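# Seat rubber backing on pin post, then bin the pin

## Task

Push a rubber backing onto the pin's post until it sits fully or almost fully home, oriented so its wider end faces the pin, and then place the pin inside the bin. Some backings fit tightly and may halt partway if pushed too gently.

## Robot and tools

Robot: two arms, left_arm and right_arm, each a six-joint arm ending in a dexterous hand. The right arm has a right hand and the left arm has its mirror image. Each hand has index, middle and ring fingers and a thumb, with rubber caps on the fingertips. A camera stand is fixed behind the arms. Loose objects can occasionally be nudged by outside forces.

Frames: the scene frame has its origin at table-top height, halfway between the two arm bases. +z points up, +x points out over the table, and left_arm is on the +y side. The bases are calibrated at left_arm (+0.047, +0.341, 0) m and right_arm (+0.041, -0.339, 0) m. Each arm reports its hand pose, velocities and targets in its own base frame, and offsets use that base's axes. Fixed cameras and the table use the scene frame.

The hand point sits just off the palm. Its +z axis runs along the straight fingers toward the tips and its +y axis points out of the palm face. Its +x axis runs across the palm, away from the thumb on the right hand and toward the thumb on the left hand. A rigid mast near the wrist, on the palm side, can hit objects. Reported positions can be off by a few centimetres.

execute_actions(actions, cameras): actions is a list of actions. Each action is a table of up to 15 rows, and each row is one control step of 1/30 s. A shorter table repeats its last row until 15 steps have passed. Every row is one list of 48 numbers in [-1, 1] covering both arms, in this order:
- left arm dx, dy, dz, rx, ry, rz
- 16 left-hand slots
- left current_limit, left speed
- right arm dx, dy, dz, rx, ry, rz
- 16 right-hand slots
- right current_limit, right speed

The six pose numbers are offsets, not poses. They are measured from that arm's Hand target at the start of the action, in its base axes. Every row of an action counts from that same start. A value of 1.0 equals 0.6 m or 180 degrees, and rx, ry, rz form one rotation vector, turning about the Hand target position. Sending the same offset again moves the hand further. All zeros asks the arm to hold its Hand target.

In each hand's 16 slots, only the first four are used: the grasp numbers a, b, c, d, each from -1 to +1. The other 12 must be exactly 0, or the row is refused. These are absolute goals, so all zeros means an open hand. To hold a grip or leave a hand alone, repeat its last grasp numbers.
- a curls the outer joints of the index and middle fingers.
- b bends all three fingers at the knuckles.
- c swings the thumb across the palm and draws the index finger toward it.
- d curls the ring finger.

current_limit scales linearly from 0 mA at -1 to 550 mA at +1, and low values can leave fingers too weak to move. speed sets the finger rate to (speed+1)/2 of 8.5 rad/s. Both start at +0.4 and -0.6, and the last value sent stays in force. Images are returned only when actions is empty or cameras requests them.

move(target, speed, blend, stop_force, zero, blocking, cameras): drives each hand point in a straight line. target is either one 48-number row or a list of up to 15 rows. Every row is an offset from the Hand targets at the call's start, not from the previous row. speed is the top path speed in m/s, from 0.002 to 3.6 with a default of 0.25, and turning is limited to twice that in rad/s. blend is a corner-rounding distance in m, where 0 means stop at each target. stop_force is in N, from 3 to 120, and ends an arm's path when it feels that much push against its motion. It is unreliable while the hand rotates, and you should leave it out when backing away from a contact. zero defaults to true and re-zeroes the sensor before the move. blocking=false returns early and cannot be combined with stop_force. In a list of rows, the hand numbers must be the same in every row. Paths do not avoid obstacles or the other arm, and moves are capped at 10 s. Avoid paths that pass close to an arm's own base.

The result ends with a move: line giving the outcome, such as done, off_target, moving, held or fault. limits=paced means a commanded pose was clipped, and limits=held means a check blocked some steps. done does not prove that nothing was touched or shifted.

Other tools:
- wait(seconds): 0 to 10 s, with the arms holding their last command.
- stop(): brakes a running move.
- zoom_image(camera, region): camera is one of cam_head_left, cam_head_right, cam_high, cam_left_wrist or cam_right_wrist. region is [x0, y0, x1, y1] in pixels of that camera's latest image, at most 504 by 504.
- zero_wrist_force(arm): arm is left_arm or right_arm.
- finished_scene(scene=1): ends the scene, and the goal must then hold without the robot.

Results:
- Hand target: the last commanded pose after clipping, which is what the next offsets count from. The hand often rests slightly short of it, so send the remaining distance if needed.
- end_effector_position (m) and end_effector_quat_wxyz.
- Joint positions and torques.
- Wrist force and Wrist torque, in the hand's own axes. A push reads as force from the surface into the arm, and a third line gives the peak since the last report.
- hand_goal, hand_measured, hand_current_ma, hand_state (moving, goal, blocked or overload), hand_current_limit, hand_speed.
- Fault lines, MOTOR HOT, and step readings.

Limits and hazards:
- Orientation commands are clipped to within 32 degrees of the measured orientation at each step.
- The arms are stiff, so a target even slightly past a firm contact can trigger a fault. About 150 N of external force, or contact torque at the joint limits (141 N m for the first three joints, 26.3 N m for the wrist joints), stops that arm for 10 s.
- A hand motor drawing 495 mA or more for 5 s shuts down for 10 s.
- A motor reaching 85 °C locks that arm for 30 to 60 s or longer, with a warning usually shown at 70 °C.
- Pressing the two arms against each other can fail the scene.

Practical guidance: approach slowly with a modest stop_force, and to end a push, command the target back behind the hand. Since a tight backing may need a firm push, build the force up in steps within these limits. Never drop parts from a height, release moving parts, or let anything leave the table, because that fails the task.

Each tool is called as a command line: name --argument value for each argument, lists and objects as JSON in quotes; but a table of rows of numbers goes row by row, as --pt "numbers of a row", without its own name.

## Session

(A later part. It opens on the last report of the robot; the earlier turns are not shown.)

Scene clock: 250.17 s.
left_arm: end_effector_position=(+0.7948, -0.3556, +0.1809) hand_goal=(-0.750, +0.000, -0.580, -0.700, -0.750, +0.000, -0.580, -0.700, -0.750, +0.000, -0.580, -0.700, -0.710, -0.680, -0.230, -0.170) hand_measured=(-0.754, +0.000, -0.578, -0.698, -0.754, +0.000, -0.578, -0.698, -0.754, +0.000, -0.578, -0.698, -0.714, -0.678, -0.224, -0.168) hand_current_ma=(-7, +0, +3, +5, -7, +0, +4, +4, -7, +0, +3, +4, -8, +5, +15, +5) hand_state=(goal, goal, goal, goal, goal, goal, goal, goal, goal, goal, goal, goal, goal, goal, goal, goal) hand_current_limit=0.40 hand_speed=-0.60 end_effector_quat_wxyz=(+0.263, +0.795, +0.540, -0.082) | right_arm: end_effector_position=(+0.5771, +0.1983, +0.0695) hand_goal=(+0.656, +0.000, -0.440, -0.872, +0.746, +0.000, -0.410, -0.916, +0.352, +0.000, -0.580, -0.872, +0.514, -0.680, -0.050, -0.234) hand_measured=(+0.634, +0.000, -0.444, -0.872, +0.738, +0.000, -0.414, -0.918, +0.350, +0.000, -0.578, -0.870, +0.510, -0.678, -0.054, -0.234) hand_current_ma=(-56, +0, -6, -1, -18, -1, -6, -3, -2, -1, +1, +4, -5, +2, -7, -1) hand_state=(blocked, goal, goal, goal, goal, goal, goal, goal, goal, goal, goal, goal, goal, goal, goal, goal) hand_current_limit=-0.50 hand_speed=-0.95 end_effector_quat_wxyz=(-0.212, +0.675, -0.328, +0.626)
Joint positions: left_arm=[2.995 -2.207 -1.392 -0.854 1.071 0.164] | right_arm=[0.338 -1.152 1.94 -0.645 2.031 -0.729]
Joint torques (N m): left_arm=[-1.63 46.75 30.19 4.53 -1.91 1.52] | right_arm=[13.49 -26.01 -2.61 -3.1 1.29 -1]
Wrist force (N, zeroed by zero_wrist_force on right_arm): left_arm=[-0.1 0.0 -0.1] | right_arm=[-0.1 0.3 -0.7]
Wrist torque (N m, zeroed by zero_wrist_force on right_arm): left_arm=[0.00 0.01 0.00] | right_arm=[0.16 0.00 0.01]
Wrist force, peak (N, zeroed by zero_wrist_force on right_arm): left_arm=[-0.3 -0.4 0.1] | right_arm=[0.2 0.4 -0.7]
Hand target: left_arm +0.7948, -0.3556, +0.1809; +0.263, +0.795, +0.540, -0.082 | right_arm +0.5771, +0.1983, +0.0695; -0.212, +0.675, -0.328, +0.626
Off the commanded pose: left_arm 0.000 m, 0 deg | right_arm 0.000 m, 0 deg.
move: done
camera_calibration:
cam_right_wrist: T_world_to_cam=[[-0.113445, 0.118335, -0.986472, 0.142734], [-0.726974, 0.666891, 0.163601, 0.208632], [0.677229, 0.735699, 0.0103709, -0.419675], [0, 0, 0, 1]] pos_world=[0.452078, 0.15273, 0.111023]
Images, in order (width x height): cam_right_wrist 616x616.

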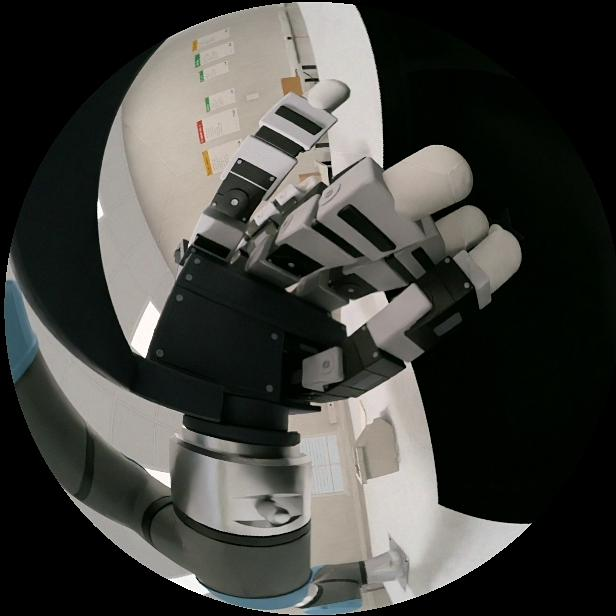

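move --target '[0,0,0,0,0,0,0,0,0,0,0,0,0,0,0,0,0,0,0,0,0,0,0.4,-0.6,0,0,-0.0025,0,0,0,0,0.855,0.72,0,0,0,0,0,0,0,0,0,0,0,0,0,-0.5,-0.95]' --speed 0.01

move --target '[0,0,0,0,0,0,0,0,0,0,0,0,0,0,0,0,0,0,0,0,0,0,0.4,-0.6,0,0,-0.0025,0,0,0,0,0.855,0.72,0,0,0,0,0,0,0,0,0,0,0,0,0,-0.5,-0.95]' --speed 0.01 --cameras '["cam_right_wrist"]'

zoom_image --camera "cam_right_wrist" --region '[470, 190, 550, 270]'

Scene clock: 251.30 s.
left_arm: end_effector_position=(+0.7948, -0.3556, +0.1809) hand_goal=(-0.750, +0.000, -0.580, -0.700, -0.750, +0.000, -0.580, -0.700, -0.750, +0.000, -0.580, -0.700, -0.710, -0.680, -0.230, -0.170) hand_measured=(-0.754, +0.000, -0.578, -0.698, -0.754, +0.000, -0.578, -0.698, -0.754, +0.000, -0.578, -0.698, -0.714, -0.678, -0.224, -0.168) hand_current_ma=(-7, +0, +3, +5, -7, +0, +4, +4, -7, +0, +3, +4, -8, +5, +15, +5) hand_state=(goal, goal, goal, goal, goal, goal, goal, goal, goal, goal, goal, goal, goal, goal, goal, goal) hand_current_limit=0.40 hand_speed=-0.60 end_effector_quat_wxyz=(+0.263, +0.795, +0.540, -0.082) | right_arm: end_effector_position=(+0.5771, +0.1983, +0.0681) hand_goal=(+0.656, +0.000, -0.440, -0.872, +0.746, +0.000, -0.410, -0.916, +0.352, +0.000, -0.580, -0.872, +0.514, -0.680, -0.050, -0.234) hand_measured=(+0.636, +0.004, -0.444, -0.872, +0.738, +0.000, -0.414, -0.918, +0.350, +0.000, -0.578, -0.870, +0.512, -0.678, -0.054, -0.236) hand_current_ma=(-47, +7, -6, -1, -18, -1, -6, -3, -2, -1, +1, +4, -4, +2, -11, -2) hand_state=(goal, goal, goal, goal, goal, goal, goal, goal, goal, goal, goal, goal, goal, goal, goal, goal) hand_current_limit=-0.50 hand_speed=-0.95 end_effector_quat_wxyz=(-0.212, +0.675, -0.328, +0.626)
Joint positions: left_arm=[2.995 -2.207 -1.392 -0.854 1.071 0.164] | right_arm=[0.338 -1.149 1.941 -0.649 2.031 -0.729]
Joint torques (N m): left_arm=[-1.64 46.53 30.44 4.48 -1.93 1.67] | right_arm=[13.11 -26.71 -0.45 -2.86 1.16 -0.92]
Wrist force (N, zeroed by zero_wrist_force on right_arm): left_arm=[-0.3 -0.1 -0.1] | right_arm=[1.0 -1.2 -0.6]
Wrist torque (N m, zeroed by zero_wrist_force on right_arm): left_arm=[-0.01 0.04 -0.02] | right_arm=[0.02 -0.08 -0.01]
Wrist force, peak (N, zeroed by zero_wrist_force on right_arm): left_arm=[-0.3 -0.3 -0.1] | right_arm=[1.1 -1.4 -0.9]
Hand target: left_arm +0.7948, -0.3556, +0.1809; +0.263, +0.795, +0.540, -0.082 | right_arm +0.5771, +0.1983, +0.0680; -0.212, +0.675, -0.328, +0.626
Off the commanded pose: left_arm 0.000 m, 0 deg | right_arm 0.000 m, 0 deg.
move: done

Scene clock: 252.00 s.
left_arm: end_effector_position=(+0.7948, -0.3556, +0.1809) hand_goal=(-0.750, +0.000, -0.580, -0.700, -0.750, +0.000, -0.580, -0.700, -0.750, +0.000, -0.580, -0.700, -0.710, -0.680, -0.230, -0.170) hand_measured=(-0.754, +0.000, -0.578, -0.698, -0.754, +0.000, -0.578, -0.698, -0.754, +0.000, -0.578, -0.698, -0.714, -0.678, -0.224, -0.168) hand_current_ma=(-7, +0, +3, +5, -7, +0, +4, +4, -7, +0, +3, +4, -8, +5, +15, +5) hand_state=(goal, goal, goal, goal, goal, goal, goal, goal, goal, goal, goal, goal, goal, goal, goal, goal) hand_current_limit=0.40 hand_speed=-0.60 end_effector_quat_wxyz=(+0.263, +0.795, +0.540, -0.082) | right_arm: end_effector_position=(+0.5771, +0.1983, +0.0666) hand_goal=(+0.656, +0.000, -0.440, -0.872, +0.746, +0.000, -0.410, -0.916, +0.352, +0.000, -0.580, -0.872, +0.514, -0.680, -0.050, -0.234) hand_measured=(+0.636, +0.018, -0.444, -0.874, +0.738, +0.000, -0.414, -0.918, +0.350, +0.000, -0.578, -0.870, +0.512, -0.678, -0.056, -0.236) hand_current_ma=(-47, +36, -7, -1, -18, -1, -6, -3, -2, -1, +1, +4, -1, +2, -15, -3) hand_state=(goal, goal, goal, goal, goal, goal, goal, goal, goal, goal, goal, goal, goal, goal, goal, goal) hand_current_limit=-0.50 hand_speed=-0.95 end_effector_quat_wxyz=(-0.212, +0.675, -0.328, +0.626)
Joint positions: left_arm=[2.995 -2.207 -1.392 -0.854 1.071 0.164] | right_arm=[0.338 -1.147 1.942 -0.652 2.031 -0.729]
Joint torques (N m): left_arm=[-0.94 47.26 30.46 4.53 -1.95 1.64] | right_arm=[12.9 -25.65 0.38 -2.39 0.9 -0.88]
Wrist force (N, zeroed by zero_wrist_force on right_arm): left_arm=[-0.2 -0.2 -0.1] | right_arm=[1.8 -2.6 -0.5]
Wrist torque (N m, zeroed by zero_wrist_force on right_arm): left_arm=[-0.02 0.02 -0.01] | right_arm=[-0.05 -0.11 -0.05]
Wrist force, peak (N, zeroed by zero_wrist_force on right_arm): left_arm=[-0.2 -0.4 0.0] | right_arm=[1.8 -2.6 -0.5]
Hand target: left_arm +0.7948, -0.3556, +0.1809; +0.263, +0.795, +0.540, -0.082 | right_arm +0.5771, +0.1983, +0.0665; -0.212, +0.675, -0.328, +0.626
Off the commanded pose: left_arm 0.000 m, 0 deg | right_arm 0.000 m, 0 deg.
move: done
camera_calibration:
cam_right_wrist: T_world_to_cam=[[-0.113445, 0.118335, -0.986472, 0.139774], [-0.726974, 0.666891, 0.163601, 0.209123], [0.677229, 0.735699, 0.0103709, -0.419644], [0, 0, 0, 1]] pos_world=[0.452078, 0.15273, 0.108023]
Images, in order (width x height): cam_right_wrist 616x616.

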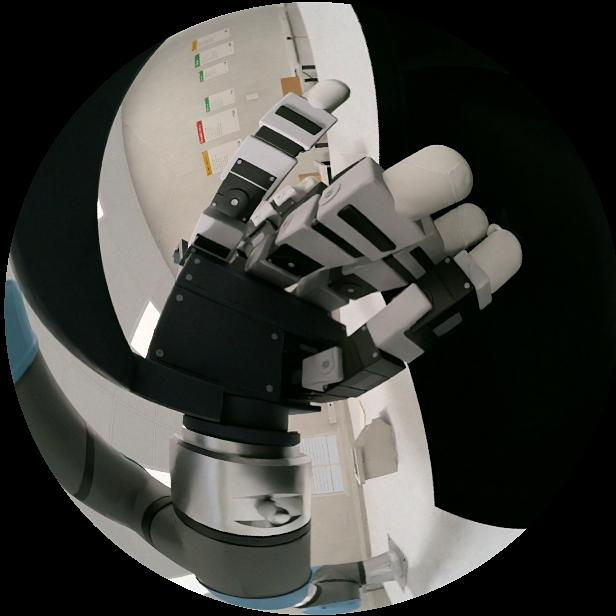

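Scaled by 6.300 from the camera's 616x616 image, which has a finer 880x880 frame.

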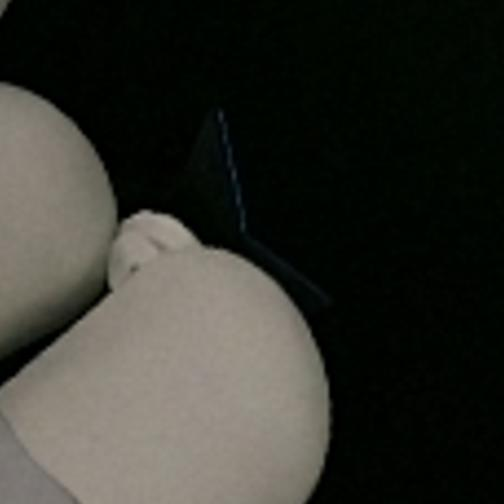

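zoom_image --camera "cam_right_wrist" --region '[480, 215, 510, 245]'

Scaled by 16.800 from the camera's 616x616 image, which has a finer 880x880 frame.

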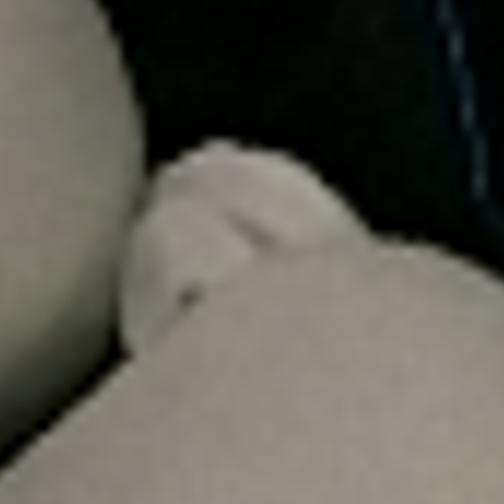

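move --target '[0,0,0,0,0,0,0,0,0,0,0,0,0,0,0,0,0,0,0,0,0,0,0.4,-0.6,0,0,0.0058,0,0,0,0,0.855,0.72,0,0,0,0,0,0,0,0,0,0,0,0,0,-0.5,-0.95]' --speed 0.01 --cameras '["cam_right_wrist"]'

zoom_image --camera "cam_right_wrist" --region '[480, 215, 510, 245]'

zoom_image --camera "cam_right_wrist" --region '[470, 190, 550, 270]'

Scene clock: 254.30 s.
left_arm: end_effector_position=(+0.7948, -0.3556, +0.1809) hand_goal=(-0.750, +0.000, -0.580, -0.700, -0.750, +0.000, -0.580, -0.700, -0.750, +0.000, -0.580, -0.700, -0.710, -0.680, -0.230, -0.170) hand_measured=(-0.754, +0.000, -0.578, -0.698, -0.754, +0.000, -0.578, -0.698, -0.754, +0.000, -0.578, -0.698, -0.714, -0.678, -0.224, -0.168) hand_current_ma=(-7, +0, +3, +5, -7, +0, +4, +4, -7, +0, +3, +4, -8, +5, +15, +5) hand_state=(goal, goal, goal, goal, goal, goal, goal, goal, goal, goal, goal, goal, goal, goal, goal, goal) hand_current_limit=0.40 hand_speed=-0.60 end_effector_quat_wxyz=(+0.263, +0.795, +0.540, -0.082) | right_arm: end_effector_position=(+0.5771, +0.1983, +0.0699) hand_goal=(+0.656, +0.000, -0.440, -0.872, +0.746, +0.000, -0.410, -0.916, +0.352, +0.000, -0.580, -0.872, +0.514, -0.680, -0.050, -0.234) hand_measured=(+0.636, +0.002, -0.446, -0.874, +0.738, +0.000, -0.414, -0.918, +0.350, +0.000, -0.578, -0.870, +0.510, -0.680, -0.056, -0.236) hand_current_ma=(-47, +1, -9, -2, -18, -1, -6, -3, -2, -1, +1, +4, -7, +1, -15, -3) hand_state=(goal, goal, goal, goal, goal, goal, goal, goal, goal, goal, goal, goal, goal, goal, goal, goal) hand_current_limit=-0.50 hand_speed=-0.95 end_effector_quat_wxyz=(-0.212, +0.675, -0.328, +0.626)
Joint positions: left_arm=[2.995 -2.207 -1.392 -0.854 1.071 0.164] | right_arm=[0.338 -1.153 1.94 -0.644 2.031 -0.729]
Joint torques (N m): left_arm=[-0.64 47.18 30.66 4.46 -1.76 1.62] | right_arm=[13.55 -40.66 -29.18 0.95 1.07 -1.11]
Wrist force (N, zeroed by zero_wrist_force on right_arm): left_arm=[0.0 -0.2 0.1] | right_arm=[0.3 0.2 -0.6]
Wrist torque (N m, zeroed by zero_wrist_force on right_arm): left_arm=[-0.04 0.01 0.00] | right_arm=[0.14 -0.05 0.04]
Wrist force, peak (N, zeroed by zero_wrist_force on right_arm): left_arm=[-0.1 -0.5 -0.1] | right_arm=[1.8 -3.0 -0.4]
Hand target: left_arm +0.7948, -0.3556, +0.1809; +0.263, +0.795, +0.540, -0.082 | right_arm +0.5771, +0.1983, +0.0700; -0.212, +0.675, -0.328, +0.626
Off the commanded pose: left_arm 0.000 m, 0 deg | right_arm 0.000 m, 0 deg.
move: done
camera_calibration:
cam_right_wrist: T_world_to_cam=[[-0.113445, 0.118335, -0.986472, 0.143029], [-0.726974, 0.666891, 0.163601, 0.208583], [0.677229, 0.735699, 0.0103709, -0.419678], [0, 0, 0, 1]] pos_world=[0.452078, 0.15273, 0.111323]
Images, in order (width x height): cam_right_wrist 616x616.

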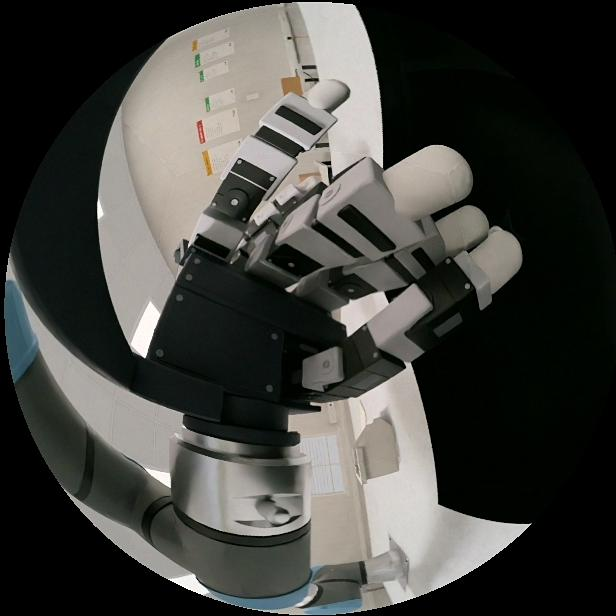

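Scaled by 16.800 from the camera's 616x616 image, which has a finer 880x880 frame.

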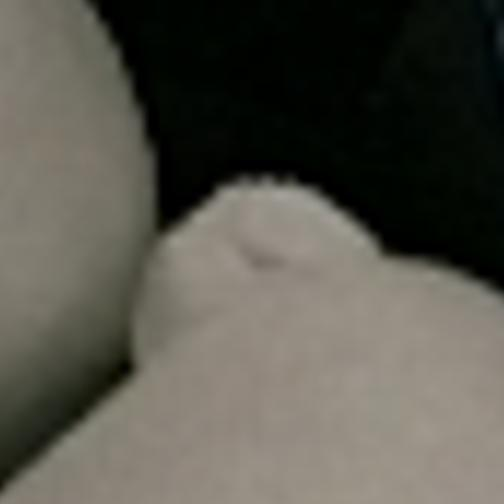

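Scaled by 6.300 from the camera's 616x616 image, which has a finer 880x880 frame.

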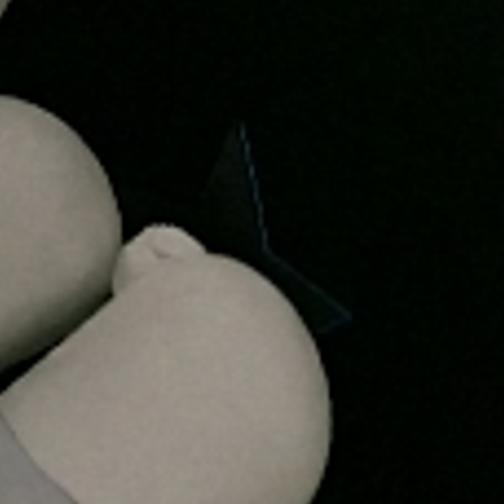

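move --target '[0,0,0,0,0,0,0,0,0,0,0,0,0,0,0,0,0,0,0,0,0,0,0.4,-0.6,0,0,0.005,0,0,0,0,0.855,0.72,0,0,0,0,0,0,0,0,0,0,0,0,0,-0.5,-0.95]' --speed 0.01 --cameras '["cam_right_wrist"]'

zoom_image --camera "cam_right_wrist" --region '[470, 190, 550, 270]'

Scene clock: 255.90 s.
left_arm: end_effector_position=(+0.7948, -0.3556, +0.1809) hand_goal=(-0.750, +0.000, -0.580, -0.700, -0.750, +0.000, -0.580, -0.700, -0.750, +0.000, -0.580, -0.700, -0.710, -0.680, -0.230, -0.170) hand_measured=(-0.754, +0.000, -0.578, -0.698, -0.754, +0.000, -0.578, -0.698, -0.754, +0.000, -0.578, -0.698, -0.714, -0.678, -0.224, -0.168) hand_current_ma=(-7, +0, +3, +5, -7, +0, +4, +4, -7, +0, +3, +4, -8, +5, +15, +5) hand_state=(goal, goal, goal, goal, goal, goal, goal, goal, goal, goal, goal, goal, goal, goal, goal, goal) hand_current_limit=0.40 hand_speed=-0.60 end_effector_quat_wxyz=(+0.263, +0.795, +0.540, -0.082) | right_arm: end_effector_position=(+0.5771, +0.1983, +0.0729) hand_goal=(+0.656, +0.000, -0.440, -0.872, +0.746, +0.000, -0.410, -0.916, +0.352, +0.000, -0.580, -0.872, +0.514, -0.680, -0.050, -0.234) hand_measured=(+0.636, +0.002, -0.446, -0.874, +0.738, +0.000, -0.414, -0.918, +0.350, +0.000, -0.578, -0.870, +0.510, -0.680, -0.056, -0.236) hand_current_ma=(-47, +1, -9, -2, -18, -1, -6, -3, -2, -1, +1, +4, -7, +1, -15, -3) hand_state=(goal, goal, goal, goal, goal, goal, goal, goal, goal, goal, goal, goal, goal, goal, goal, goal) hand_current_limit=-0.50 hand_speed=-0.95 end_effector_quat_wxyz=(-0.212, +0.675, -0.328, +0.626)
Joint positions: left_arm=[2.995 -2.207 -1.392 -0.854 1.071 0.164] | right_arm=[0.338 -1.158 1.938 -0.637 2.031 -0.729]
Joint torques (N m): left_arm=[-0.76 47.17 30.67 4.44 -1.87 1.62] | right_arm=[12.76 -41.28 -29.22 0.68 1.11 -0.57]
Wrist force (N, zeroed by zero_wrist_force on right_arm): left_arm=[-0.2 -0.2 -0.1] | right_arm=[0.3 0.0 -0.8]
Wrist torque (N m, zeroed by zero_wrist_force on right_arm): left_arm=[-0.02 0.02 -0.01] | right_arm=[0.14 -0.04 0.02]
Wrist force, peak (N, zeroed by zero_wrist_force on right_arm): left_arm=[-0.2 -0.3 -0.1] | right_arm=[0.0 0.5 -1.0]
Hand target: left_arm +0.7948, -0.3556, +0.1809; +0.263, +0.795, +0.540, -0.082 | right_arm +0.5771, +0.1983, +0.0730; -0.212, +0.675, -0.328, +0.626
Off the commanded pose: left_arm 0.000 m, 0 deg | right_arm 0.000 m, 0 deg.
move: done
camera_calibration:
cam_right_wrist: T_world_to_cam=[[-0.113445, 0.118335, -0.986472, 0.145989], [-0.726974, 0.666891, 0.163601, 0.208092], [0.677229, 0.735699, 0.0103709, -0.419709], [0, 0, 0, 1]] pos_world=[0.452078, 0.15273, 0.114323]
Images, in order (width x height): cam_right_wrist 616x616.

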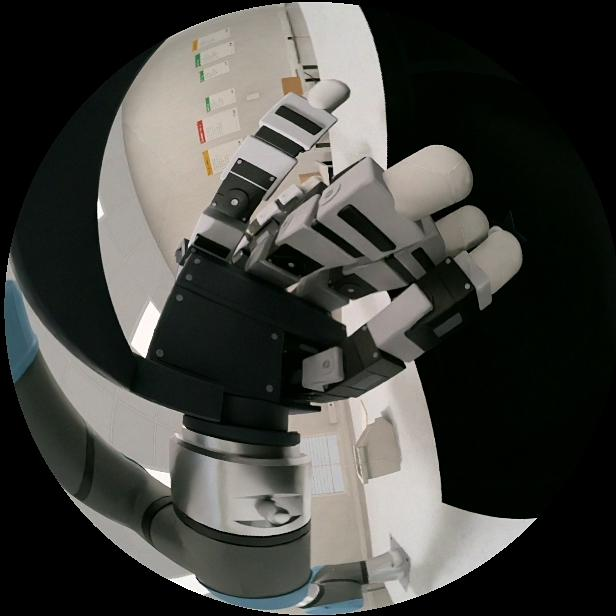

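Scaled by 6.300 from the camera's 616x616 image, which has a finer 880x880 frame.

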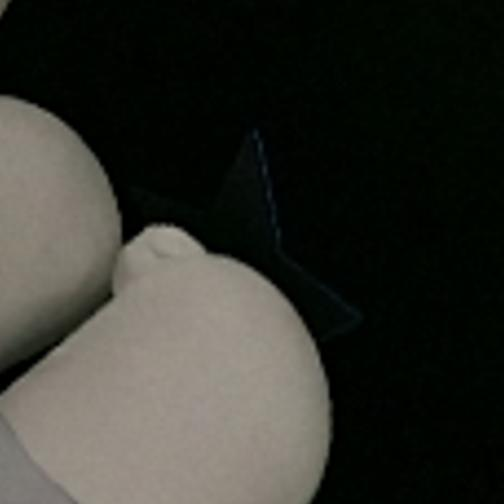

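move --target '[0,0,0,0,0,0,0,0,0,0,0,0,0,0,0,0,0,0,0,0,0,0,0.4,-0.6,0,0,-0.0062,0,0,0,0,0.855,0.72,0,0,0,0,0,0,0,0,0,0,0,0,0,-0.5,-0.95]' --speed 0.01 --cameras '["cam_right_wrist"]'

zoom_image --camera "cam_right_wrist" --region '[470, 190, 550, 270]'

move --target '[0,0,0,0,0,0,0,0,0,0,0,0,0,0,0,0,0,0,0,0,0,0,0.4,-0.6,0,0.005,0,0,0,0,0,0.855,0.72,0,0,0,0,0,0,0,0,0,0,0,0,0,-0.5,-0.95]' --speed 0.01 --cameras '["cam_right_wrist"]'

zoom_image --camera "cam_right_wrist" --region '[470, 190, 550, 270]'

Scene clock: 257.87 s.
left_arm: end_effector_position=(+0.7948, -0.3556, +0.1809) hand_goal=(-0.750, +0.000, -0.580, -0.700, -0.750, +0.000, -0.580, -0.700, -0.750, +0.000, -0.580, -0.700, -0.710, -0.680, -0.230, -0.170) hand_measured=(-0.754, +0.000, -0.578, -0.698, -0.754, +0.000, -0.578, -0.698, -0.754, +0.000, -0.578, -0.698, -0.714, -0.678, -0.224, -0.168) hand_current_ma=(-7, +0, +3, +5, -7, +0, +4, +4, -7, +0, +3, +4, -8, +5, +15, +5) hand_state=(goal, goal, goal, goal, goal, goal, goal, goal, goal, goal, goal, goal, goal, goal, goal, goal) hand_current_limit=0.40 hand_speed=-0.60 end_effector_quat_wxyz=(+0.263, +0.795, +0.540, -0.082) | right_arm: end_effector_position=(+0.5771, +0.1983, +0.0694) hand_goal=(+0.656, +0.000, -0.440, -0.872, +0.746, +0.000, -0.410, -0.916, +0.352, +0.000, -0.580, -0.872, +0.514, -0.680, -0.050, -0.234) hand_measured=(+0.636, +0.002, -0.446, -0.874, +0.738, +0.000, -0.414, -0.918, +0.350, +0.000, -0.578, -0.870, +0.510, -0.680, -0.056, -0.236) hand_current_ma=(-47, +1, -9, -2, -18, -1, -6, -3, -2, -1, +1, +4, -7, +1, -15, -3) hand_state=(goal, goal, goal, goal, goal, goal, goal, goal, goal, goal, goal, goal, goal, goal, goal, goal) hand_current_limit=-0.50 hand_speed=-0.95 end_effector_quat_wxyz=(-0.212, +0.675, -0.328, +0.626)
Joint positions: left_arm=[2.995 -2.207 -1.392 -0.854 1.071 0.164] | right_arm=[0.338 -1.152 1.94 -0.645 2.031 -0.729]
Joint torques (N m): left_arm=[-0.7 46.58 30.42 4.52 -1.95 1.57] | right_arm=[13.77 -25.47 -1.48 -3.04 0.86 1.36]
Wrist force (N, zeroed by zero_wrist_force on right_arm): left_arm=[0.0 -0.1 0.0] | right_arm=[-0.1 0.3 -0.5]
Wrist torque (N m, zeroed by zero_wrist_force on right_arm): left_arm=[-0.02 0.01 0.00] | right_arm=[0.14 0.00 0.01]
Wrist force, peak (N, zeroed by zero_wrist_force on right_arm): left_arm=[-0.1 -0.4 -0.1] | right_arm=[0.2 0.3 -1.0]
Hand target: left_arm +0.7948, -0.3556, +0.1809; +0.263, +0.795, +0.540, -0.082 | right_arm +0.5771, +0.1983, +0.0693; -0.212, +0.675, -0.328, +0.626
Off the commanded pose: left_arm 0.000 m, 0 deg | right_arm 0.000 m, 0 deg.
move: done
camera_calibration:
cam_right_wrist: T_world_to_cam=[[-0.113445, 0.118335, -0.986472, 0.142536], [-0.726974, 0.666891, 0.163601, 0.208665], [0.677229, 0.735699, 0.0103709, -0.419673], [0, 0, 0, 1]] pos_world=[0.452078, 0.15273, 0.110823]
Images, in order (width x height): cam_right_wrist 616x616.

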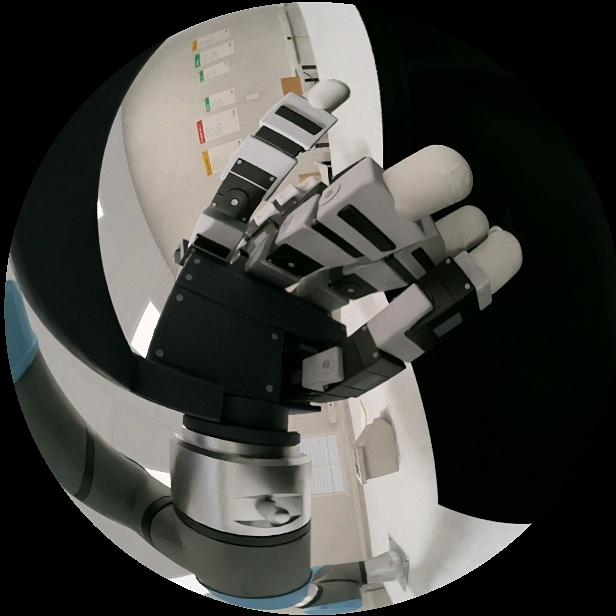

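Scaled by 6.300 from the camera's 616x616 image, which has a finer 880x880 frame.

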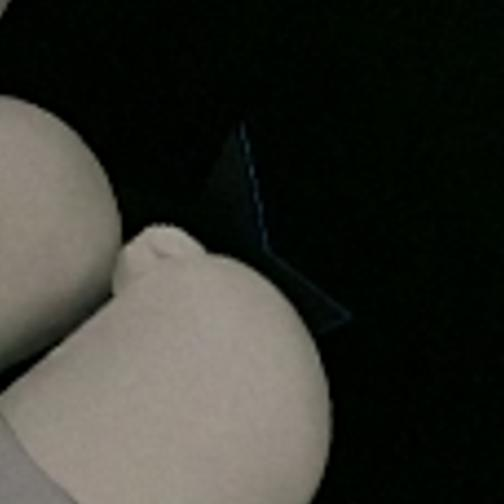

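Scene clock: 258.57 s.
left_arm: end_effector_position=(+0.7948, -0.3556, +0.1809) hand_goal=(-0.750, +0.000, -0.580, -0.700, -0.750, +0.000, -0.580, -0.700, -0.750, +0.000, -0.580, -0.700, -0.710, -0.680, -0.230, -0.170) hand_measured=(-0.754, +0.000, -0.578, -0.698, -0.754, +0.000, -0.578, -0.698, -0.754, +0.000, -0.578, -0.698, -0.714, -0.678, -0.224, -0.168) hand_current_ma=(-7, +0, +3, +5, -7, +0, +4, +4, -7, +0, +3, +4, -8, +5, +15, +5) hand_state=(goal, goal, goal, goal, goal, goal, goal, goal, goal, goal, goal, goal, goal, goal, goal, goal) hand_current_limit=0.40 hand_speed=-0.60 end_effector_quat_wxyz=(+0.263, +0.795, +0.540, -0.082) | right_arm: end_effector_position=(+0.5771, +0.2012, +0.0693) hand_goal=(+0.656, +0.000, -0.440, -0.872, +0.746, +0.000, -0.410, -0.916, +0.352, +0.000, -0.580, -0.872, +0.514, -0.680, -0.050, -0.234) hand_measured=(+0.636, +0.002, -0.446, -0.874, +0.738, +0.000, -0.414, -0.918, +0.350, +0.000, -0.578, -0.870, +0.510, -0.680, -0.056, -0.236) hand_current_ma=(-47, +1, -9, -2, -18, -1, -6, -3, -2, -1, +1, +4, -7, +1, -15, -3) hand_state=(goal, goal, goal, goal, goal, goal, goal, goal, goal, goal, goal, goal, goal, goal, goal, goal) hand_current_limit=-0.50 hand_speed=-0.95 end_effector_quat_wxyz=(-0.212, +0.675, -0.328, +0.626)
Joint positions: left_arm=[2.995 -2.207 -1.392 -0.854 1.071 0.164] | right_arm=[0.344 -1.148 1.935 -0.643 2.037 -0.728]
Joint torques (N m): left_arm=[-1.27 46.37 30.65 4.57 -1.91 1.68] | right_arm=[13.78 -26.32 -29.59 0.64 1.46 1.7]
Wrist force (N, zeroed by zero_wrist_force on right_arm): left_arm=[0.0 -0.2 -0.1] | right_arm=[0.0 0.2 -0.9]
Wrist torque (N m, zeroed by zero_wrist_force on right_arm): left_arm=[-0.02 0.00 0.00] | right_arm=[0.16 -0.01 0.01]
Wrist force, peak (N, zeroed by zero_wrist_force on right_arm): left_arm=[-0.1 -0.4 0.1] | right_arm=[0.3 0.4 -0.8]
Hand target: left_arm +0.7948, -0.3556, +0.1809; +0.263, +0.795, +0.540, -0.082 | right_arm +0.5771, +0.2013, +0.0693; -0.212, +0.675, -0.328, +0.626
Off the commanded pose: left_arm 0.000 m, 0 deg | right_arm 0.000 m, 0 deg.
move: done
camera_calibration:
cam_right_wrist: T_world_to_cam=[[-0.113445, 0.118335, -0.986472, 0.142094], [-0.726974, 0.666891, 0.163601, 0.206747], [0.677229, 0.735699, 0.0103709, -0.421805], [0, 0, 0, 1]] pos_world=[0.452078, 0.15563, 0.110723]
Images, in order (width x height): cam_right_wrist 616x616.

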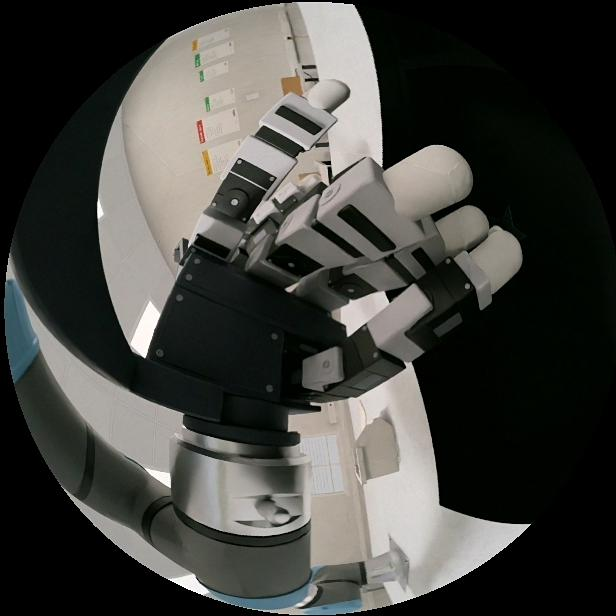

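Scaled by 6.300 from the camera's 616x616 image, which has a finer 880x880 frame.

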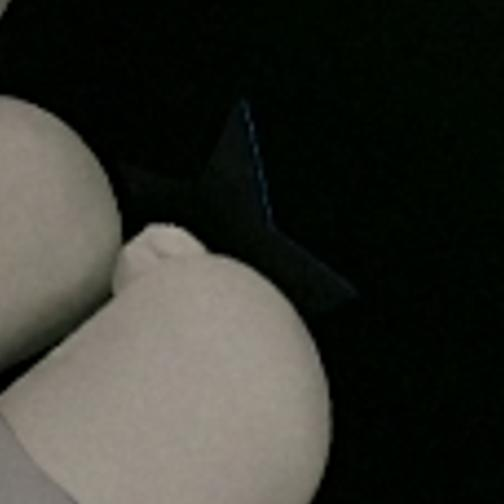

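move --target '[0,0,0,0,0,0,0,0,0,0,0,0,0,0,0,0,0,0,0,0,0,0,0.4,-0.6,0,0.0042,0,0,0,0,0,0.855,0.72,0,0,0,0,0,0,0,0,0,0,0,0,0,-0.5,-0.95]' --speed 0.01 --cameras '["cam_right_wrist"]'

zoom_image --camera "cam_right_wrist" --region '[470, 190, 550, 270]'

Scene clock: 263.17 s.
left_arm: end_effector_position=(+0.7948, -0.3556, +0.1809) hand_goal=(-0.750, +0.000, -0.580, -0.700, -0.750, +0.000, -0.580, -0.700, -0.750, +0.000, -0.580, -0.700, -0.710, -0.680, -0.230, -0.170) hand_measured=(-0.754, +0.000, -0.578, -0.698, -0.754, +0.000, -0.578, -0.698, -0.754, +0.000, -0.578, -0.698, -0.714, -0.678, -0.224, -0.168) hand_current_ma=(-7, +0, +3, +5, -7, +0, +4, +4, -7, +0, +3, +4, -8, +5, +15, +5) hand_state=(goal, goal, goal, goal, goal, goal, goal, goal, goal, goal, goal, goal, goal, goal, goal, goal) hand_current_limit=0.40 hand_speed=-0.60 end_effector_quat_wxyz=(+0.263, +0.795, +0.540, -0.082) | right_arm: end_effector_position=(+0.5771, +0.2037, +0.0693) hand_goal=(+0.656, +0.000, -0.440, -0.872, +0.746, +0.000, -0.410, -0.916, +0.352, +0.000, -0.580, -0.872, +0.514, -0.680, -0.050, -0.234) hand_measured=(+0.636, +0.002, -0.446, -0.874, +0.738, +0.000, -0.414, -0.918, +0.350, +0.000, -0.578, -0.870, +0.510, -0.680, -0.056, -0.236) hand_current_ma=(-47, +1, -9, -2, -18, -1, -6, -3, -2, -1, +1, +4, -7, +1, -15, -3) hand_state=(goal, goal, goal, goal, goal, goal, goal, goal, goal, goal, goal, goal, goal, goal, goal, goal) hand_current_limit=-0.50 hand_speed=-0.95 end_effector_quat_wxyz=(-0.212, +0.675, -0.328, +0.626)
Joint positions: left_arm=[2.995 -2.207 -1.392 -0.854 1.071 0.164] | right_arm=[0.35 -1.145 1.93 -0.641 2.042 -0.727]
Joint torques (N m): left_arm=[-1.1 46.8 31.17 4.57 -1.96 1.68] | right_arm=[11.26 -26.75 -30.86 0.98 1.36 1.28]
Wrist force (N, zeroed by zero_wrist_force on right_arm): left_arm=[0.1 -0.3 -0.1] | right_arm=[0.2 0.4 -0.5]
Wrist torque (N m, zeroed by zero_wrist_force on right_arm): left_arm=[-0.05 -0.01 0.01] | right_arm=[0.16 -0.04 0.02]
Wrist force, peak (N, zeroed by zero_wrist_force on right_arm): left_arm=[-0.3 -0.4 -0.2] | right_arm=[0.4 0.2 -0.9]
Hand target: left_arm +0.7948, -0.3556, +0.1809; +0.263, +0.795, +0.540, -0.082 | right_arm +0.5771, +0.2038, +0.0693; -0.212, +0.675, -0.328, +0.626
Off the commanded pose: left_arm 0.000 m, 0 deg | right_arm 0.000 m, 0 deg.
move: done
camera_calibration:
cam_right_wrist: T_world_to_cam=[[-0.113445, 0.118335, -0.986472, 0.141799], [-0.726974, 0.666891, 0.163601, 0.20508], [0.677229, 0.735699, 0.0103709, -0.423645], [0, 0, 0, 1]] pos_world=[0.452078, 0.15813, 0.110723]
Images, in order (width x height): cam_right_wrist 616x616.

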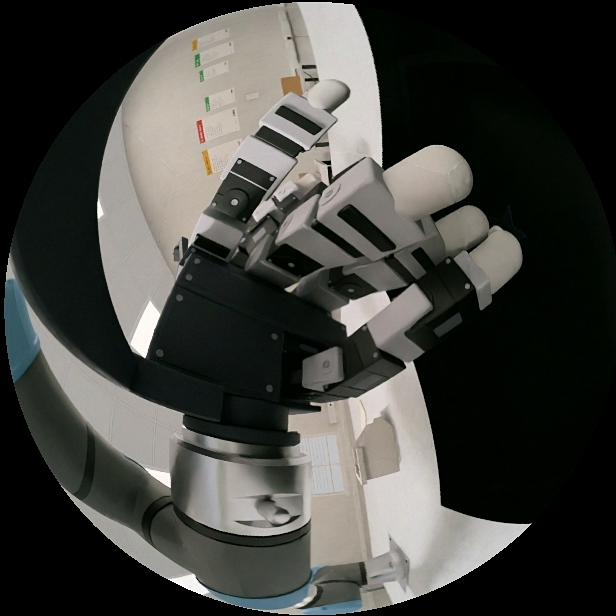

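Scaled by 6.300 from the camera's 616x616 image, which has a finer 880x880 frame.

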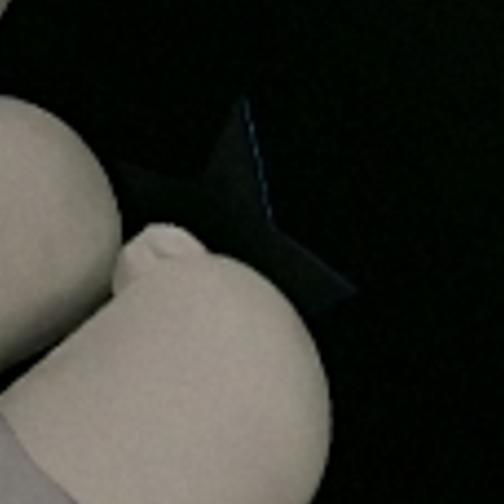

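move --pt "0 0 0 0 0 0 0 0 0 0 0 0 0 0 0 0 0 0 0 0 0 0 0.4 -0.6 0 -0.002 0 0 0 0 0 0.855 0.72 0 0 0 0 0 0 0 0 0 0 0 0 0 -0.5 -0.95" --pt "0 0 0 0 0 0 0 0 0 0 0 0 0 0 0 0 0 0 0 0 0 0 0.4 -0.6 0 -0.002 -0.0047 0 0 0 0 0.855 0.72 0 0 0 0 0 0 0 0 0 0 0 0 0 -0.5 -0.95" --speed 0.01 --cameras '["cam_right_wrist"]'

zoom_image --camera "cam_right_wrist" --region '[470, 190, 550, 270]'

zoom_image --camera "cam_right_wrist" --region '[480, 215, 510, 245]'

Scene clock: 264.80 s.
left_arm: end_effector_position=(+0.7948, -0.3556, +0.1809) hand_goal=(-0.750, +0.000, -0.580, -0.700, -0.750, +0.000, -0.580, -0.700, -0.750, +0.000, -0.580, -0.700, -0.710, -0.680, -0.230, -0.170) hand_measured=(-0.754, +0.000, -0.578, -0.698, -0.754, +0.000, -0.578, -0.698, -0.754, +0.000, -0.578, -0.698, -0.714, -0.678, -0.224, -0.168) hand_current_ma=(-7, +0, +3, +5, -7, +0, +4, +4, -7, +0, +3, +4, -8, +5, +15, +5) hand_state=(goal, goal, goal, goal, goal, goal, goal, goal, goal, goal, goal, goal, goal, goal, goal, goal) hand_current_limit=0.40 hand_speed=-0.60 end_effector_quat_wxyz=(+0.263, +0.795, +0.540, -0.082) | right_arm: end_effector_position=(+0.5772, +0.2026, +0.0665) hand_goal=(+0.656, +0.000, -0.440, -0.872, +0.746, +0.000, -0.410, -0.916, +0.352, +0.000, -0.580, -0.872, +0.514, -0.680, -0.050, -0.234) hand_measured=(+0.638, +0.006, -0.446, -0.874, +0.738, +0.000, -0.414, -0.918, +0.350, +0.000, -0.578, -0.870, +0.514, -0.680, -0.060, -0.238) hand_current_ma=(-45, +8, -9, -2, -18, -1, -6, -3, -2, -1, +1, +4, +1, +1, -27, -7) hand_state=(goal, goal, goal, goal, goal, goal, goal, goal, goal, goal, goal, goal, goal, goal, goal, goal) hand_current_limit=-0.50 hand_speed=-0.95 end_effector_quat_wxyz=(-0.212, +0.675, -0.328, +0.626)
Joint positions: left_arm=[2.995 -2.207 -1.392 -0.854 1.071 0.164] | right_arm=[0.347 -1.142 1.934 -0.649 2.04 -0.727]
Joint torques (N m): left_arm=[-1.21 46.96 30.75 4.51 -1.89 1.68] | right_arm=[-11.24 -24.19 -0.63 -2.42 -1.12 -1.65]
Wrist force (N, zeroed by zero_wrist_force on right_arm): left_arm=[-0.1 0.0 0.1] | right_arm=[1.3 -3.6 -0.7]
Wrist torque (N m, zeroed by zero_wrist_force on right_arm): left_arm=[-0.02 0.03 -0.01] | right_arm=[-0.13 -0.09 0.04]
Wrist force, peak (N, zeroed by zero_wrist_force on right_arm): left_arm=[-0.1 -0.6 -0.2] | right_arm=[1.3 -3.6 -0.7]
Hand target: left_arm +0.7948, -0.3556, +0.1809; +0.263, +0.795, +0.540, -0.082 | right_arm +0.5771, +0.2026, +0.0664; -0.212, +0.675, -0.328, +0.626
Off the commanded pose: left_arm 0.000 m, 0 deg | right_arm 0.000 m, 0 deg.
move: done
camera_calibration:
cam_right_wrist: T_world_to_cam=[[-0.113445, 0.118335, -0.986472, 0.139265], [-0.726974, 0.666891, 0.163601, 0.206255], [0.677229, 0.735699, 0.0103709, -0.422807], [0, 0, 0, 1]] pos_world=[0.452078, 0.15703, 0.108023]
Images, in order (width x height): cam_right_wrist 616x616.

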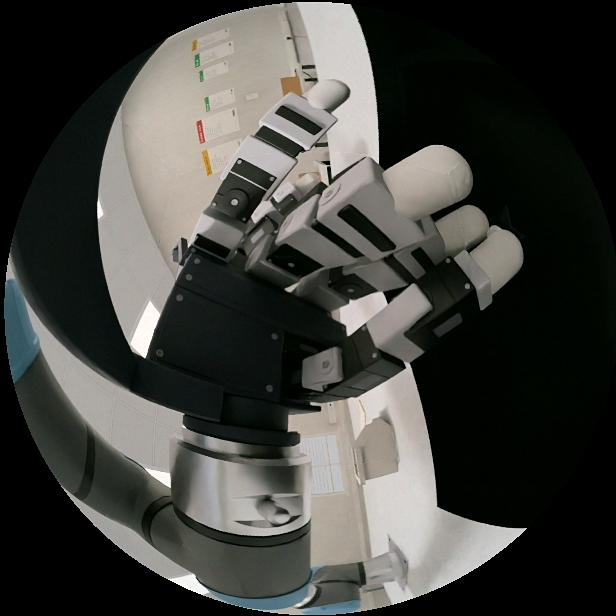

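Scaled by 6.300 from the camera's 616x616 image, which has a finer 880x880 frame.

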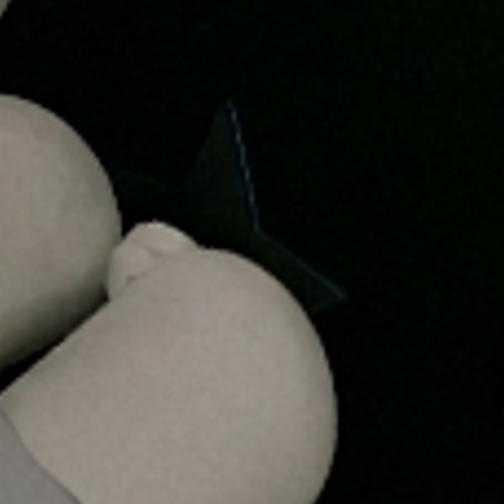

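Scaled by 16.800 from the camera's 616x616 image, which has a finer 880x880 frame.

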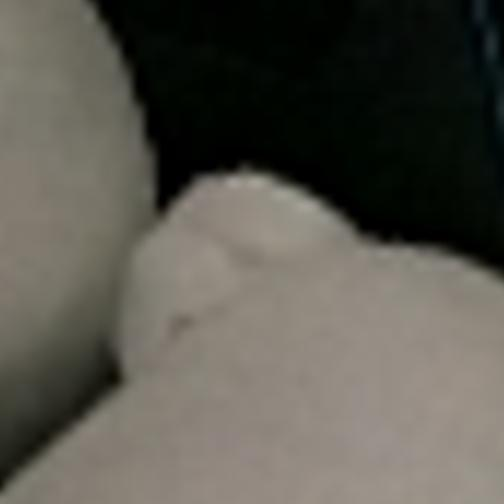

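move --target '[0,0,0,0,0,0,0,0,0,0,0,0,0,0,0,0,0,0,0,0,0,0,0.4,-0.6,0,0,-0.002,0,0,0,0,0.855,0.72,0,0,0,0,0,0,0,0,0,0,0,0,0,-0.5,-0.95]' --speed 0.01 --cameras '["cam_right_wrist"]'

zoom_image --camera "cam_right_wrist" --region '[470, 190, 550, 270]'

zoom_image --camera "cam_right_wrist" --region '[480, 215, 510, 245]'

Scene clock: 266.97 s.
left_arm: end_effector_position=(+0.7948, -0.3556, +0.1809) hand_goal=(-0.750, +0.000, -0.580, -0.700, -0.750, +0.000, -0.580, -0.700, -0.750, +0.000, -0.580, -0.700, -0.710, -0.680, -0.230, -0.170) hand_measured=(-0.754, +0.000, -0.578, -0.698, -0.754, +0.000, -0.578, -0.698, -0.754, +0.000, -0.578, -0.698, -0.714, -0.678, -0.224, -0.168) hand_current_ma=(-7, +0, +3, +5, -7, +0, +4, +4, -7, +0, +3, +4, -8, +5, +15, +5) hand_state=(goal, goal, goal, goal, goal, goal, goal, goal, goal, goal, goal, goal, goal, goal, goal, goal) hand_current_limit=0.40 hand_speed=-0.60 end_effector_quat_wxyz=(+0.263, +0.795, +0.540, -0.082) | right_arm: end_effector_position=(+0.5771, +0.2026, +0.0653) hand_goal=(+0.656, +0.000, -0.440, -0.872, +0.746, +0.000, -0.410, -0.916, +0.352, +0.000, -0.580, -0.872, +0.514, -0.680, -0.050, -0.234) hand_measured=(+0.638, +0.008, -0.446, -0.874, +0.738, +0.000, -0.414, -0.918, +0.350, +0.000, -0.578, -0.870, +0.516, -0.680, -0.062, -0.238) hand_current_ma=(-45, +14, -9, -2, -18, -1, -6, -3, -2, -1, +1, +4, +3, +1, -34, -9) hand_state=(goal, goal, goal, goal, goal, goal, goal, goal, goal, goal, goal, goal, goal, goal, goal, goal) hand_current_limit=-0.50 hand_speed=-0.95 end_effector_quat_wxyz=(-0.212, +0.675, -0.328, +0.626)
Joint positions: left_arm=[2.995 -2.207 -1.392 -0.854 1.071 0.164] | right_arm=[0.347 -1.139 1.935 -0.652 2.04 -0.727]
Joint torques (N m): left_arm=[-0.85 46.45 31.54 4.33 -1.97 1.74] | right_arm=[-11.6 -24.82 -0.4 -2.4 -0.27 -1.47]
Wrist force (N, zeroed by zero_wrist_force on right_arm): left_arm=[-0.1 -0.3 -0.1] | right_arm=[1.3 -3.3 -0.9]
Wrist torque (N m, zeroed by zero_wrist_force on right_arm): left_arm=[-0.04 0.01 0.00] | right_arm=[-0.09 -0.08 0.01]
Wrist force, peak (N, zeroed by zero_wrist_force on right_arm): left_arm=[-0.1 -0.5 -0.1] | right_arm=[1.7 -4.2 -0.6]
Hand target: left_arm +0.7948, -0.3556, +0.1809; +0.263, +0.795, +0.540, -0.082 | right_arm +0.5771, +0.2026, +0.0652; -0.212, +0.675, -0.328, +0.626
Off the commanded pose: left_arm 0.000 m, 0 deg | right_arm 0.000 m, 0 deg.
move: done
camera_calibration:
cam_right_wrist: T_world_to_cam=[[-0.113445, 0.118335, -0.986472, 0.137983], [-0.726974, 0.666891, 0.163601, 0.206468], [0.677229, 0.735699, 0.0103709, -0.422794], [0, 0, 0, 1]] pos_world=[0.452078, 0.15703, 0.106723]
Images, in order (width x height): cam_right_wrist 616x616.

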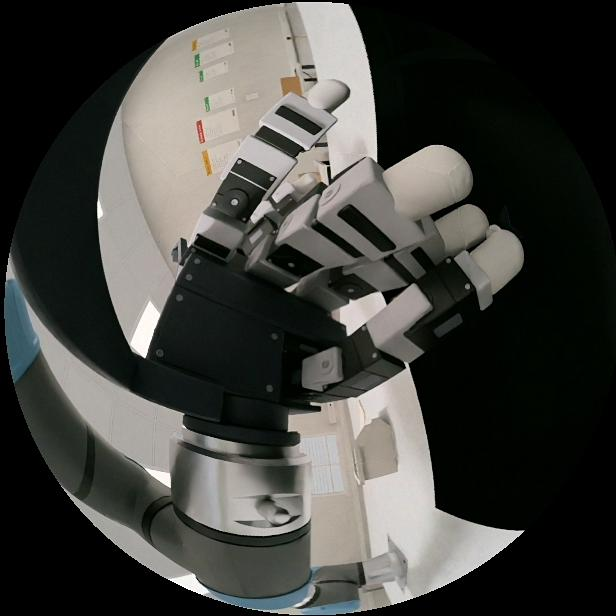

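Scaled by 6.300 from the camera's 616x616 image, which has a finer 880x880 frame.

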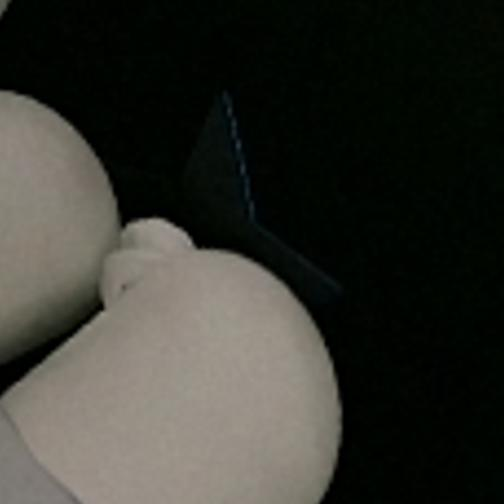

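Scaled by 16.800 from the camera's 616x616 image, which has a finer 880x880 frame.

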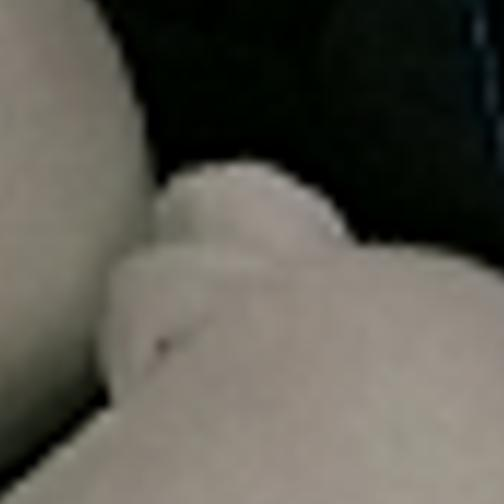

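move --target '[0,0,0,0,0,0,0,0,0,0,0,0,0,0,0,0,0,0,0,0,0,0,0.4,-0.6,0,0,0.0413,0,0,0,0,0.855,0.72,0,0,0,0,0,0,0,0,0,0,0,0,0,-0.5,-0.95]' --speed 0.03 --cameras '["cam_right_wrist"]'

zoom_image --camera "cam_right_wrist" --region '[470, 190, 550, 270]'

zoom_image --camera "cam_right_wrist" --region '[480, 215, 510, 245]'

Scene clock: 268.90 s.
left_arm: end_effector_position=(+0.7948, -0.3556, +0.1809) hand_goal=(-0.750, +0.000, -0.580, -0.700, -0.750, +0.000, -0.580, -0.700, -0.750, +0.000, -0.580, -0.700, -0.710, -0.680, -0.230, -0.170) hand_measured=(-0.754, +0.000, -0.578, -0.698, -0.754, +0.000, -0.578, -0.698, -0.754, +0.000, -0.578, -0.698, -0.714, -0.678, -0.224, -0.168) hand_current_ma=(-7, +0, +3, +5, -7, +0, +4, +4, -7, +0, +3, +4, -8, +5, +15, +5) hand_state=(goal, goal, goal, goal, goal, goal, goal, goal, goal, goal, goal, goal, goal, goal, goal, goal) hand_current_limit=0.40 hand_speed=-0.60 end_effector_quat_wxyz=(+0.263, +0.795, +0.540, -0.082) | right_arm: end_effector_position=(+0.5771, +0.2026, +0.0899) hand_goal=(+0.656, +0.000, -0.440, -0.872, +0.746, +0.000, -0.410, -0.916, +0.352, +0.000, -0.580, -0.872, +0.514, -0.680, -0.050, -0.234) hand_measured=(+0.638, +0.000, -0.446, -0.874, +0.738, +0.000, -0.414, -0.918, +0.350, +0.000, -0.578, -0.870, +0.510, -0.680, -0.062, -0.238) hand_current_ma=(-45, +0, -12, -3, -18, -1, -6, -3, -2, -1, +1, +4, -6, +1, -34, -9) hand_state=(goal, goal, goal, goal, goal, goal, goal, goal, goal, goal, goal, goal, goal, goal, goal, goal) hand_current_limit=-0.50 hand_speed=-0.95 end_effector_quat_wxyz=(-0.211, +0.675, -0.328, +0.626)
Joint positions: left_arm=[2.995 -2.207 -1.392 -0.854 1.071 0.164] | right_arm=[0.347 -1.182 1.916 -0.59 2.04 -0.727]
Joint torques (N m): left_arm=[-0.73 46.41 31.49 4.57 -1.89 1.58] | right_arm=[-8.74 -40.62 -29.31 0.69 0.02 -0.08]
Wrist force (N, zeroed by zero_wrist_force on right_arm): left_arm=[0.0 -0.1 0.0] | right_arm=[0.1 0.3 -0.4]
Wrist torque (N m, zeroed by zero_wrist_force on right_arm): left_arm=[-0.01 0.00 0.00] | right_arm=[0.15 -0.03 0.05]
Wrist force, peak (N, zeroed by zero_wrist_force on right_arm): left_arm=[-0.1 -0.4 0.0] | right_arm=[1.4 -3.5 -0.8]
Hand target: left_arm +0.7948, -0.3556, +0.1809; +0.263, +0.795, +0.540, -0.082 | right_arm +0.5771, +0.2026, +0.0900; -0.212, +0.675, -0.328, +0.626
Off the commanded pose: left_arm 0.000 m, 0 deg | right_arm 0.000 m, 0 deg.
move: done
camera_calibration:
cam_right_wrist: T_world_to_cam=[[-0.113513, 0.118263, -0.986473, 0.162391], [-0.726963, 0.666903, 0.163602, 0.20242], [0.67723, 0.7357, 0.0102709, -0.423037], [0, 0, 0, 1]] pos_world=[0.452078, 0.157029, 0.131423]
Images, in order (width x height): cam_right_wrist 616x616.

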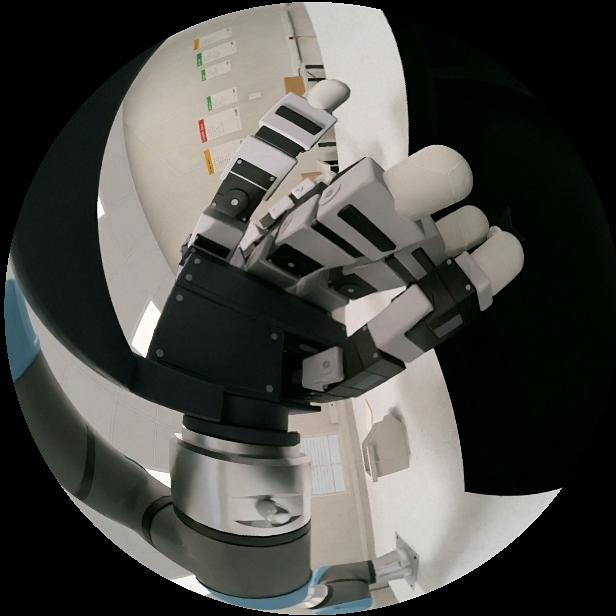

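Scaled by 6.300 from the camera's 616x616 image, which has a finer 880x880 frame.

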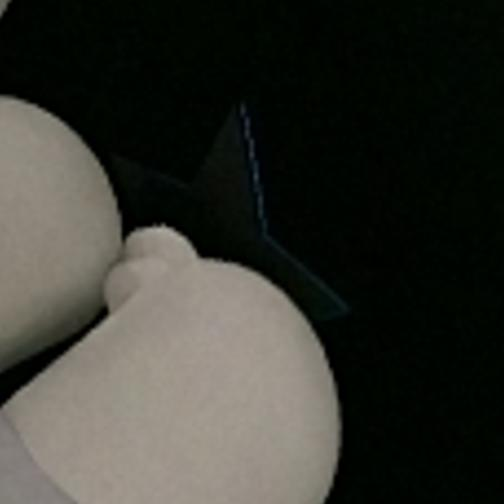

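Scaled by 16.800 from the camera's 616x616 image, which has a finer 880x880 frame.

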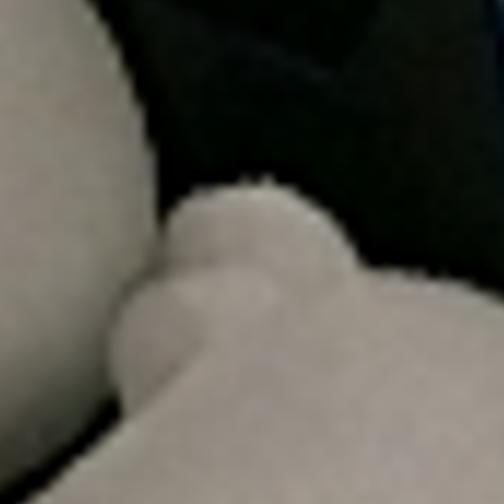

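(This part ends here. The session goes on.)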